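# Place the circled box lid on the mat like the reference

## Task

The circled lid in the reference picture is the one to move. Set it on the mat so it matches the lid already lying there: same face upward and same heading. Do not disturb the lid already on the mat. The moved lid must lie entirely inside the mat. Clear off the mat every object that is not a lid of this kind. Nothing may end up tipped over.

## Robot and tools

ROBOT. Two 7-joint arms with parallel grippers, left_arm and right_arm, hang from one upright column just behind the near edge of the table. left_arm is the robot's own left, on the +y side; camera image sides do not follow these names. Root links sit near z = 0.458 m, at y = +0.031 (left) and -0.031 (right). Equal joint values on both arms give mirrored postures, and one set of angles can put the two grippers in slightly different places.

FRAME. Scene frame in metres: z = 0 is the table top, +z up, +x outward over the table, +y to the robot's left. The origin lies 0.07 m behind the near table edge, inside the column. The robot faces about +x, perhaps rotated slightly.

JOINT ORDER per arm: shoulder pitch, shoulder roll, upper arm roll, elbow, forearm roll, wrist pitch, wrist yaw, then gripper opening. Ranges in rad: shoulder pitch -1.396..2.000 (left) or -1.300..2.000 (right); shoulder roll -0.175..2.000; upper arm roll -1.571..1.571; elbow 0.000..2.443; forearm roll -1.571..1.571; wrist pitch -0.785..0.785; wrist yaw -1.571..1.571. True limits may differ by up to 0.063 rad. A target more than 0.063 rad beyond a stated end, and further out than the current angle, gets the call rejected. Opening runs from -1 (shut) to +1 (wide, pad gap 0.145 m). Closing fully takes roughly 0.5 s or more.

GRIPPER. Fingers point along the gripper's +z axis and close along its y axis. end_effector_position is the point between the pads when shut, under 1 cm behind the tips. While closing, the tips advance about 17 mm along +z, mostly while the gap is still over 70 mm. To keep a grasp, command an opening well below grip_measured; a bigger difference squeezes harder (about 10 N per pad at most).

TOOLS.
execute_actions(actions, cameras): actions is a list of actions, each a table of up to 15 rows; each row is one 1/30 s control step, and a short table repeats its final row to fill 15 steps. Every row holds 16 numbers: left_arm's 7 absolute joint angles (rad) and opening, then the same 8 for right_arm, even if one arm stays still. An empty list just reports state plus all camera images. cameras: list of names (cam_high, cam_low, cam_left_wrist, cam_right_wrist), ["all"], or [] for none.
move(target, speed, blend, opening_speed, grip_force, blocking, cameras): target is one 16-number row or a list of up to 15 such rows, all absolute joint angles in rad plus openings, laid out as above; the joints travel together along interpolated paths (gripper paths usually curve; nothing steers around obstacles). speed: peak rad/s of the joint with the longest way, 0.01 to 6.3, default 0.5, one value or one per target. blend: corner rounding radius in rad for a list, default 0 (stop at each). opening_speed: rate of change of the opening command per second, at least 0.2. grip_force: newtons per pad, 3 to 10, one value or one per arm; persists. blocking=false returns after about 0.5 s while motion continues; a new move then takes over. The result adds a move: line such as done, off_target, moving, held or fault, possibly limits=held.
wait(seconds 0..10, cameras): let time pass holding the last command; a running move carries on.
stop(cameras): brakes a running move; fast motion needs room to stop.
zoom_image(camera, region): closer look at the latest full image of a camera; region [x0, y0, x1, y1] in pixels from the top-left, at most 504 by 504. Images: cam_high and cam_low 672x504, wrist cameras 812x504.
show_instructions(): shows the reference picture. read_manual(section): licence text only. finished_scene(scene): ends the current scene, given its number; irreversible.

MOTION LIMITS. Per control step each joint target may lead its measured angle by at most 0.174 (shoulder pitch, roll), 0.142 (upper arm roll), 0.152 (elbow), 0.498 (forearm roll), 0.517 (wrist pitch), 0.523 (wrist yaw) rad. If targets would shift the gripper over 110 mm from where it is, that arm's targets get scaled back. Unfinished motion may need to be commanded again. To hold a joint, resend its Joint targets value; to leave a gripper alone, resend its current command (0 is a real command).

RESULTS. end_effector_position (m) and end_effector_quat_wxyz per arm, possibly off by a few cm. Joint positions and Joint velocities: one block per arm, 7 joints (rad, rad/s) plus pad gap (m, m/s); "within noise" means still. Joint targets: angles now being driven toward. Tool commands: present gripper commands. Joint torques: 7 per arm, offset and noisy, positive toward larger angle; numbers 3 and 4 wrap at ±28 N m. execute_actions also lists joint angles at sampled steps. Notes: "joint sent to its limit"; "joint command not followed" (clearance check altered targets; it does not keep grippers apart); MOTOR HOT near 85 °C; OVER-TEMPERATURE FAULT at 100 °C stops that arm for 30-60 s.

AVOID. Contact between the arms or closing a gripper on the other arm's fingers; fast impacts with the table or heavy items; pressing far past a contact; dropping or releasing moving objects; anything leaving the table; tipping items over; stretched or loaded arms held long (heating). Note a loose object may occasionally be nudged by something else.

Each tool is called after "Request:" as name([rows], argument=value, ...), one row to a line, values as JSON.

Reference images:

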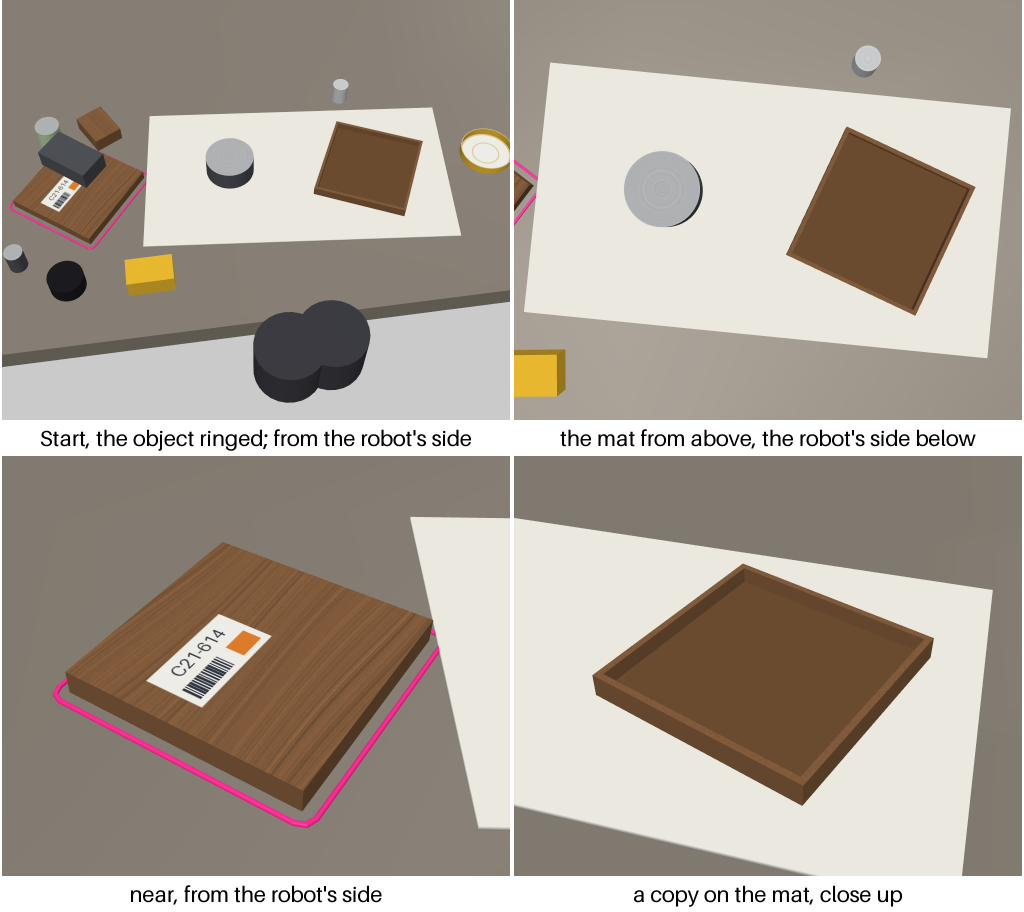

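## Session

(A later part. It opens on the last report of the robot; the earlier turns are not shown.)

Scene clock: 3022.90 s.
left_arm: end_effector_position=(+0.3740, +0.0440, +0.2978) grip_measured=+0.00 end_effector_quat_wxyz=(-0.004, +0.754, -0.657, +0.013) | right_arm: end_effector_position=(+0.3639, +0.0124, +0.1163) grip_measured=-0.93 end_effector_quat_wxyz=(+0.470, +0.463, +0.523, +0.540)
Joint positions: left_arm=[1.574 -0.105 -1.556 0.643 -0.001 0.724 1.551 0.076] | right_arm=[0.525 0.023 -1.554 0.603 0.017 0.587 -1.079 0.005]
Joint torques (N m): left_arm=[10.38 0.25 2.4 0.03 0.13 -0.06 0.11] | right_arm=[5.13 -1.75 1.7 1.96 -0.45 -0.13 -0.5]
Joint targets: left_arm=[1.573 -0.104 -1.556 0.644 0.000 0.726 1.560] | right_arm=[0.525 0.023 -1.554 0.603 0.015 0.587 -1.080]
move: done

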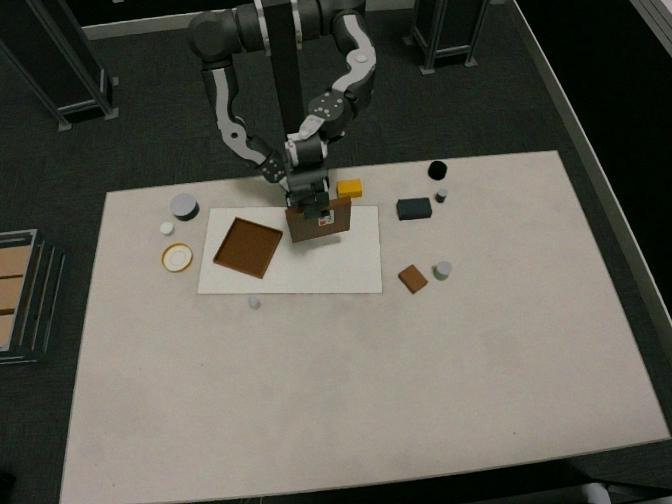

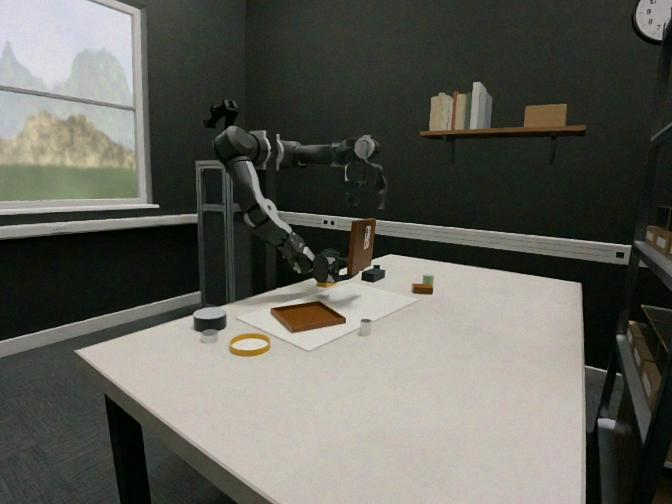

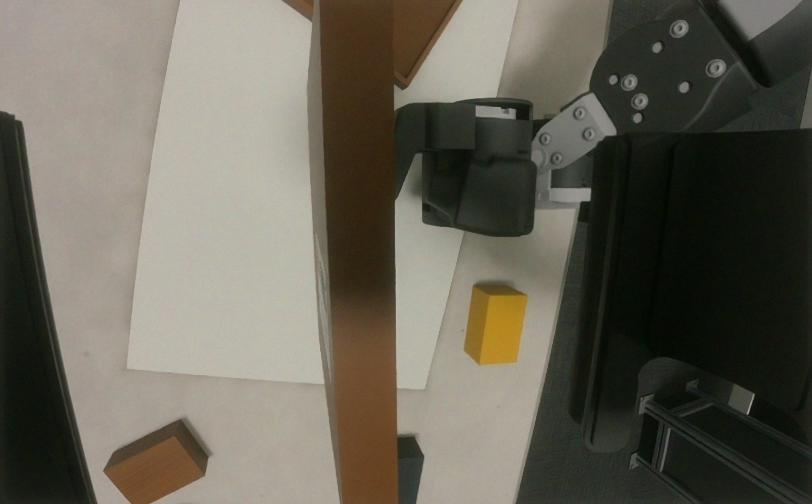

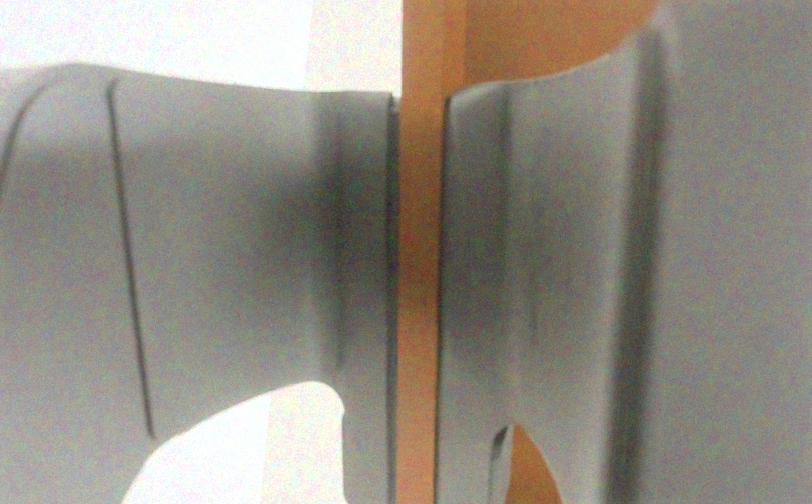

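Request:
move([
  [1.55,0.6,-1.556,1.4,0.0,0.7,1.5,0.0,0.525,0.023,-1.554,0.603,0.015,0.587,-1.08,-1],
  [1.1305,1.4305,-1.556,1.9135,-0.0721,0.337,1.1593,0.0,0.525,0.023,-1.554,0.603,0.015,0.587,-1.08,-1],
  [1.1305,1.4305,-1.556,1.9135,-0.0721,0.337,1.1593,0.0,0.9309,0.68,-1.556,1.6737,-0.3286,0.5826,0.3845,-1],
  [1.1305,1.4305,-1.556,1.9135,-0.0721,0.337,1.1593,0.0,0.9823,0.3375,-1.556,1.0663,-0.4777,-0.1299,1.14,-1],
], speed=[0.6, 0.8, 0.5, 0.4], blend=[0.1, 0.03, 0.1, 0], cameras=["cam_high", "cam_low", "cam_right_wrist"])

Scene clock: 3097.10 s.
left_arm: end_effector_position=(+0.1533, +0.3021, +0.2037) grip_measured=+0.00 end_effector_quat_wxyz=(+0.004, -0.709, +0.705, -0.003) | right_arm: end_effector_position=(+0.3143, -0.0307, +0.0920) grip_measured=-0.93 end_effector_quat_wxyz=(+0.000, +0.227, +0.974, +0.007)
Joint positions: left_arm=[1.134 1.432 -1.554 1.913 -0.071 0.339 1.168 0.076] | right_arm=[0.98 0.339 -1.554 1.068 -0.478 -0.127 1.139 0.005]
Joint torques (N m): left_arm=[3.44 1.94 3.08 0.75 0.06 -0.21 -0.37] | right_arm=[7.64 -0.17 3.19 1.4 -0.06 -0.21 0.09]
Joint targets: left_arm=[1.130 1.431 -1.556 1.914 -0.072 0.337 1.159] | right_arm=[0.982 0.337 -1.556 1.066 -0.478 -0.130 1.140]
move: done
Images, in order (width x height): cam_high 672x504, cam_low 672x504, cam_right_wrist 812x504.

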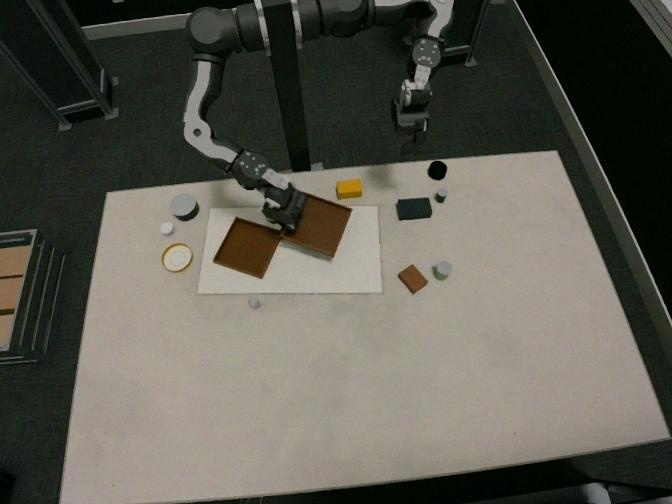

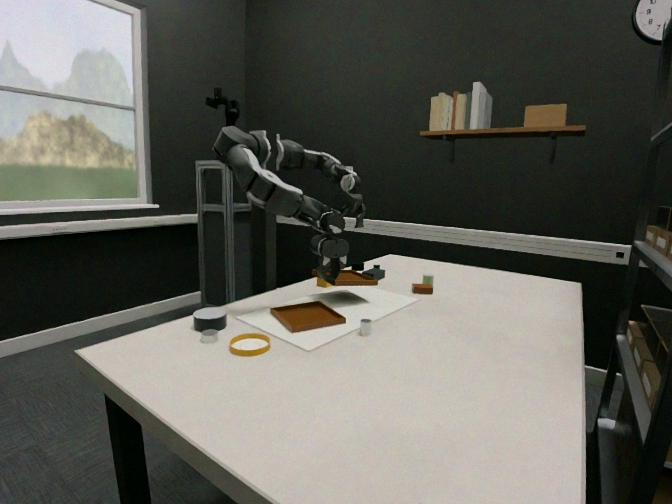

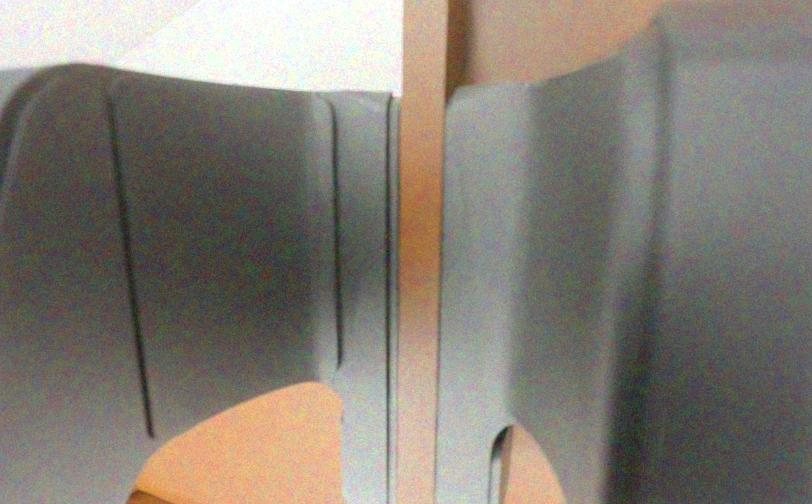

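Request:
zoom_image(camera="cam_high", region=[190, 170, 400, 310])

Scaled by 2.400 from the camera's 672x504 image, which has a finer 960x720 frame.

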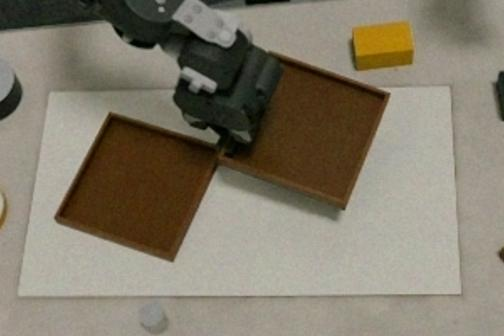

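Request:
move([
  [1.1305,1.4305,-1.556,1.9135,-0.0721,0.337,1.1593,0.0,0.9231,0.2098,-1.556,0.7013,-0.5717,-0.3466,0.9698,-1],
  [1.1305,1.4305,-1.556,1.9135,-0.0721,0.337,1.1593,0.0,0.8814,0.1084,-1.556,0.4904,-0.6268,-0.4157,0.8696,-1],
], speed=[0.4, 0.25], blend=[0.03, 0], cameras=["cam_high", "cam_low", "cam_right_wrist"])

Request:
zoom_image(camera="cam_high", region=[190, 170, 400, 310])

Request:
zoom_image(camera="cam_low", region=[220, 220, 450, 370])

Scene clock: 3159.00 s.
left_arm: end_effector_position=(+0.1533, +0.3021, +0.2037) grip_measured=+0.00 end_effector_quat_wxyz=(+0.004, -0.709, +0.705, -0.003) | right_arm: end_effector_position=(+0.3344, -0.0428, +0.0307) grip_measured=-0.94 end_effector_quat_wxyz=(+0.001, +0.209, +0.978, +0.005)
Joint positions: left_arm=[1.134 1.432 -1.554 1.913 -0.071 0.339 1.168 0.076] | right_arm=[0.886 0.11 -1.554 0.491 -0.626 -0.412 0.874 0.005]
Joint torques (N m): left_arm=[3.47 1.89 3.11 0.77 0.06 -0.21 -0.36] | right_arm=[6.69 -0.65 1.54 0.88 -0.14 -0.24 -0.06]
Joint targets: left_arm=[1.130 1.431 -1.556 1.914 -0.072 0.337 1.159] | right_arm=[0.882 0.108 -1.556 0.490 -0.627 -0.416 0.870]
move: done
Images, in order (width x height): cam_high 672x504, cam_low 672x504, cam_right_wrist 812x504.

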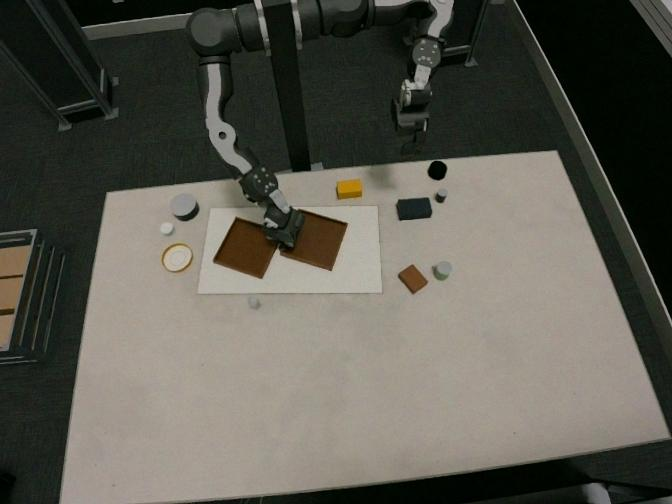

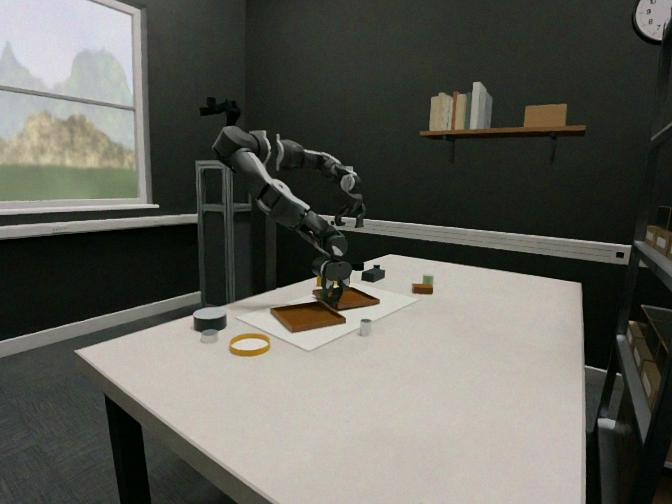

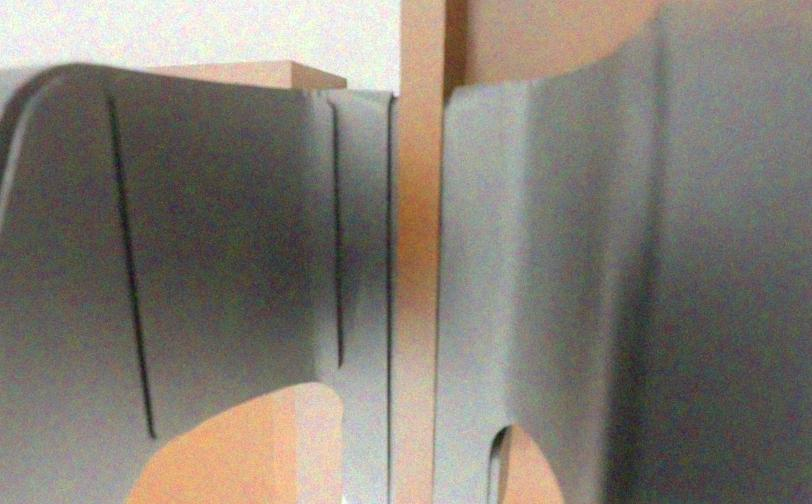

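Scaled by 2.400 from the camera's 672x504 image, which has a finer 960x720 frame.

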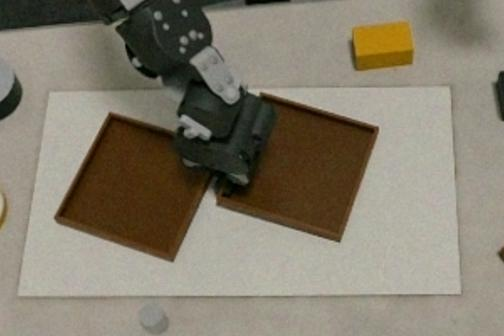

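Scaled by 2.191 from the camera's 672x504 image, which has a finer 960x720 frame.

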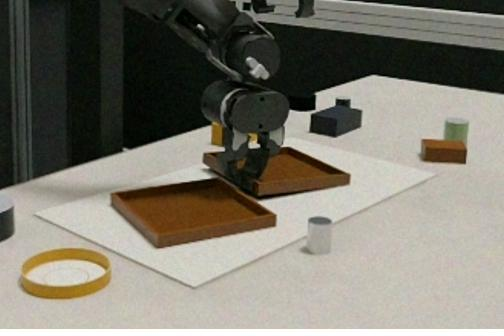

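Request:
move(target=[1.1305,1.4305,-1.556,1.9135,-0.0721,0.337,1.1593,0,0.8616,0.0338,-1.556,0.3318,-0.6389,-0.4477,0.8084,-1], speed=0.1, cameras=["cam_high", "cam_low", "cam_right_wrist"])

Scene clock: 3253.67 s.
left_arm: end_effector_position=(+0.1533, +0.3021, +0.2037) grip_measured=+0.00 end_effector_quat_wxyz=(+0.004, -0.709, +0.705, -0.003) | right_arm: end_effector_position=(+0.3343, -0.0415, +0.0209) grip_measured=-0.94 end_effector_quat_wxyz=(-0.001, +0.220, +0.975, +0.005)
Joint positions: left_arm=[1.134 1.432 -1.554 1.913 -0.071 0.339 1.168 0.076] | right_arm=[0.871 0.033 -1.554 0.336 -0.637 -0.452 0.818 0.005]
Joint torques (N m): left_arm=[3.55 1.89 3.03 0.83 0.07 -0.22 -0.35] | right_arm=[5.66 -0.41 1.14 0.13 -0.13 -0.03 -0.2]
Joint targets: left_arm=[1.130 1.431 -1.556 1.914 -0.072 0.337 1.159] | right_arm=[0.862 0.034 -1.556 0.332 -0.639 -0.448 0.808]
move: done
Images, in order (width x height): cam_high 672x504, cam_low 672x504, cam_right_wrist 812x504.

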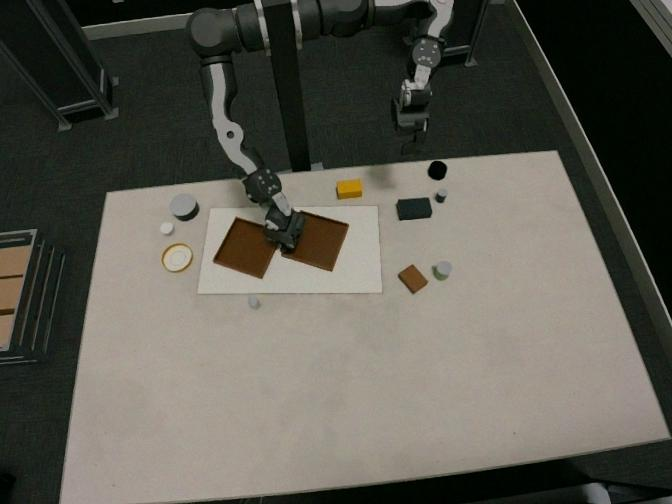

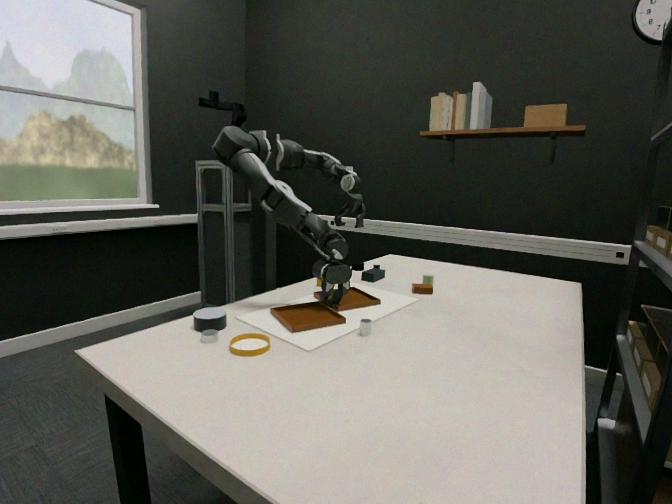

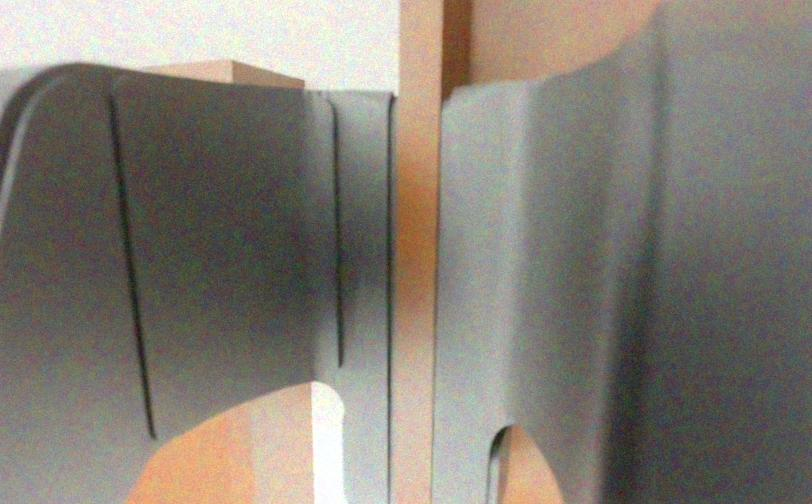

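Request:
move(target=[1.1305,1.4305,-1.556,1.9135,-0.0721,0.337,1.1593,0,0.8553,-0.0004,-1.556,0.2616,-0.6536,-0.4729,0.7789,-1], speed=0.06, cameras=["cam_high", "cam_right_wrist"])

Scene clock: 3265.27 s.
left_arm: end_effector_position=(+0.1533, +0.3021, +0.2037) grip_measured=+0.00 end_effector_quat_wxyz=(+0.004, -0.709, +0.705, -0.003) | right_arm: end_effector_position=(+0.3350, -0.0438, +0.0201) grip_measured=-0.94 end_effector_quat_wxyz=(-0.005, +0.220, +0.976, -0.003)
Joint positions: left_arm=[1.134 1.432 -1.554 1.913 -0.071 0.339 1.168 0.076] | right_arm=[0.873 0 -1.554 0.266 -0.645 -0.485 0.814 0.005]
Joint torques (N m): left_arm=[3.55 1.96 3.07 0.83 0.06 -0.2 -0.36] | right_arm=[4 -0.7 0.92 0.02 -0.33 0.25 -0.87]
Joint targets: left_arm=[1.130 1.431 -1.556 1.914 -0.072 0.337 1.159] | right_arm=[0.855 -0.001 -1.556 0.262 -0.654 -0.473 0.779]
move: off_target (right_arm); right_arm: the wrist yaw is farthest, 0.035 rad from its target
Images, in order (width x height): cam_high 672x504, cam_right_wrist 812x504.

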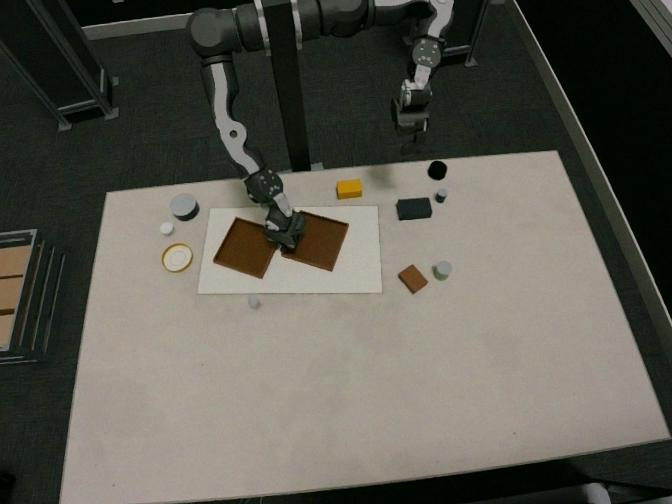

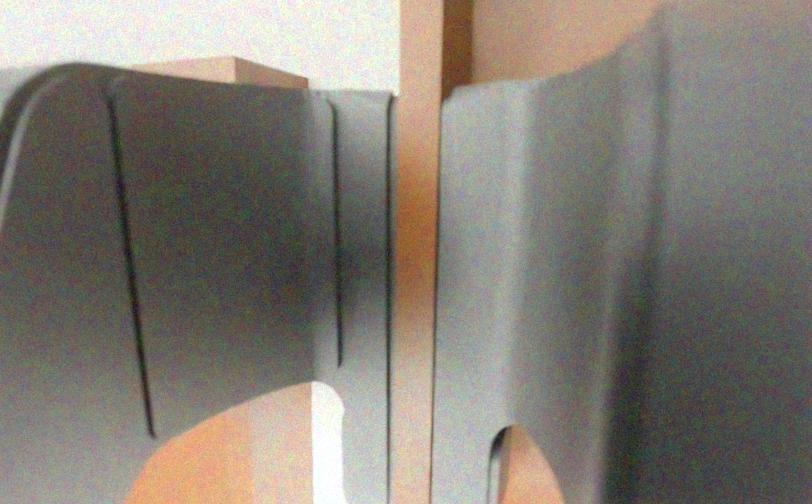

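Request:
move(target=[1.1305,1.4305,-1.556,1.9135,-0.0721,0.337,1.1593,0,0.8553,-0.0004,-1.556,0.2616,-0.6536,-0.4729,0.7789,-0.8], speed=0.1, opening_speed=0.2, cameras=["cam_right_wrist"])

Scene clock: 3287.17 s.
left_arm: end_effector_position=(+0.1533, +0.3021, +0.2037) grip_measured=+0.00 end_effector_quat_wxyz=(+0.004, -0.709, +0.705, -0.003) | right_arm: end_effector_position=(+0.3332, -0.0461, +0.0206) grip_measured=-0.82 end_effector_quat_wxyz=(-0.010, +0.215, +0.977, -0.011)
Joint positions: left_arm=[1.134 1.432 -1.554 1.913 -0.071 0.339 1.168 0.076] | right_arm=[0.875 0 -1.554 0.266 -0.647 -0.498 0.832 0.013]
Joint torques (N m): left_arm=[3.55 1.89 3.08 0.77 0.07 -0.22 -0.36] | right_arm=[3.71 -0.67 0.85 0.09 -0.3 0.58 -1.35]
Joint targets: left_arm=[1.130 1.431 -1.556 1.914 -0.072 0.337 1.159] | right_arm=[0.855 0.000 -1.556 0.262 -0.653 -0.473 0.779]
move: off_target (right_arm); right_arm: the wrist yaw is farthest, 0.053 rad from its target
Images, in order (width x height): cam_right_wrist 812x504.

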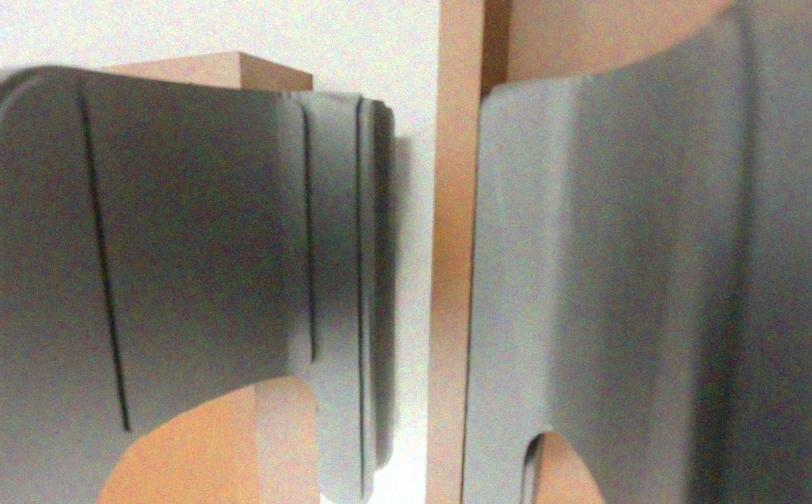

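Request:
move([
  [1.1305,1.4305,-1.556,1.9135,-0.0721,0.337,1.1593,0,0.8814,0.1084,-1.556,0.4904,-0.6036,-0.3903,0.8985,-0.8],
  [1.1305,1.4305,-1.556,1.9135,-0.0721,0.337,1.1593,0,0.9231,0.2098,-1.556,0.7013,-0.5717,-0.3466,0.9698,-0.8],
  [1.1305,1.4305,-1.556,1.9135,-0.0721,0.337,1.1593,0,0.9823,0.3375,-1.556,1.0663,-0.4777,-0.1299,1.14,-0.8],
], speed=[0.12,0.25,0.4], blend=[0.03,0.05,0], cameras=["cam_high", "cam_low", "cam_right_wrist"])

Scene clock: 3335.40 s.
left_arm: end_effector_position=(+0.1533, +0.3021, +0.2037) grip_measured=+0.00 end_effector_quat_wxyz=(+0.004, -0.709, +0.705, -0.003) | right_arm: end_effector_position=(+0.3150, -0.0294, +0.0925) grip_measured=-0.80 end_effector_quat_wxyz=(+0.001, +0.224, +0.975, +0.009)
Joint positions: left_arm=[1.134 1.432 -1.554 1.913 -0.071 0.339 1.168 0.076] | right_arm=[0.982 0.336 -1.554 1.066 -0.479 -0.132 1.136 0.015]
Joint torques (N m): left_arm=[3.57 1.86 3.04 0.79 0.06 -0.22 -0.36] | right_arm=[7.21 0.12 3.08 1.57 -0.05 -0.05 0.16]
Joint targets: left_arm=[1.130 1.431 -1.556 1.914 -0.072 0.337 1.159] | right_arm=[0.982 0.337 -1.556 1.066 -0.478 -0.130 1.140]
move: done
Images, in order (width x height): cam_high 672x504, cam_low 672x504, cam_right_wrist 812x504.

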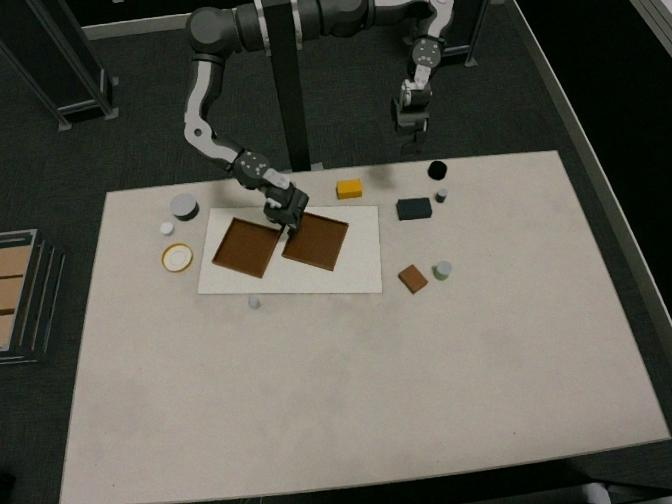

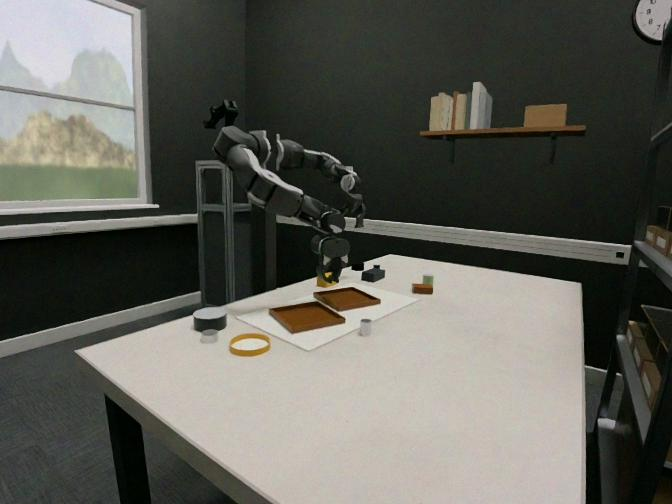

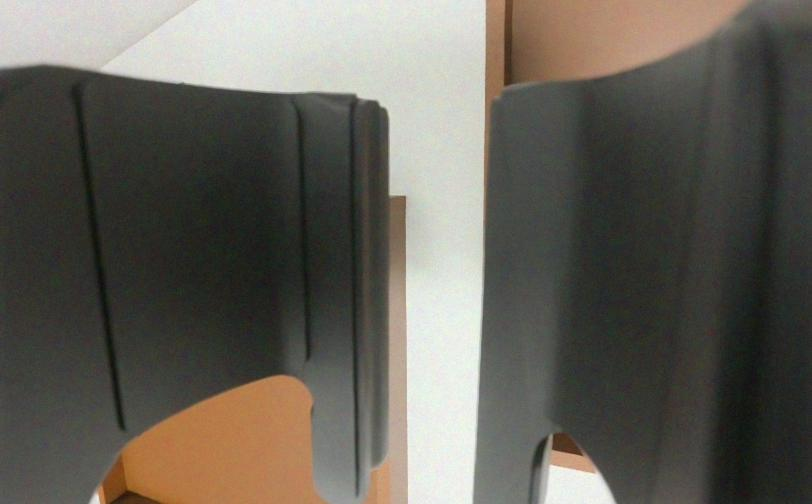

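Request:
zoom_image(camera="cam_high", region=[190, 170, 400, 310])

Scaled by 2.400 from the camera's 672x504 image, which has a finer 960x720 frame.

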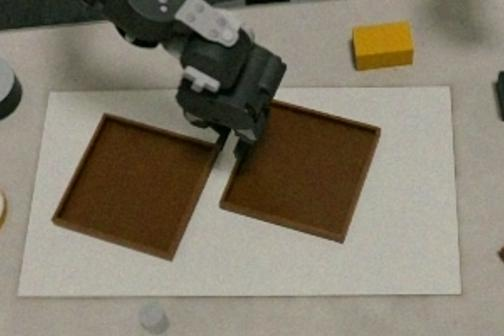

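Request:
finished_scene(scene=1)

The scene is finished: the task was done.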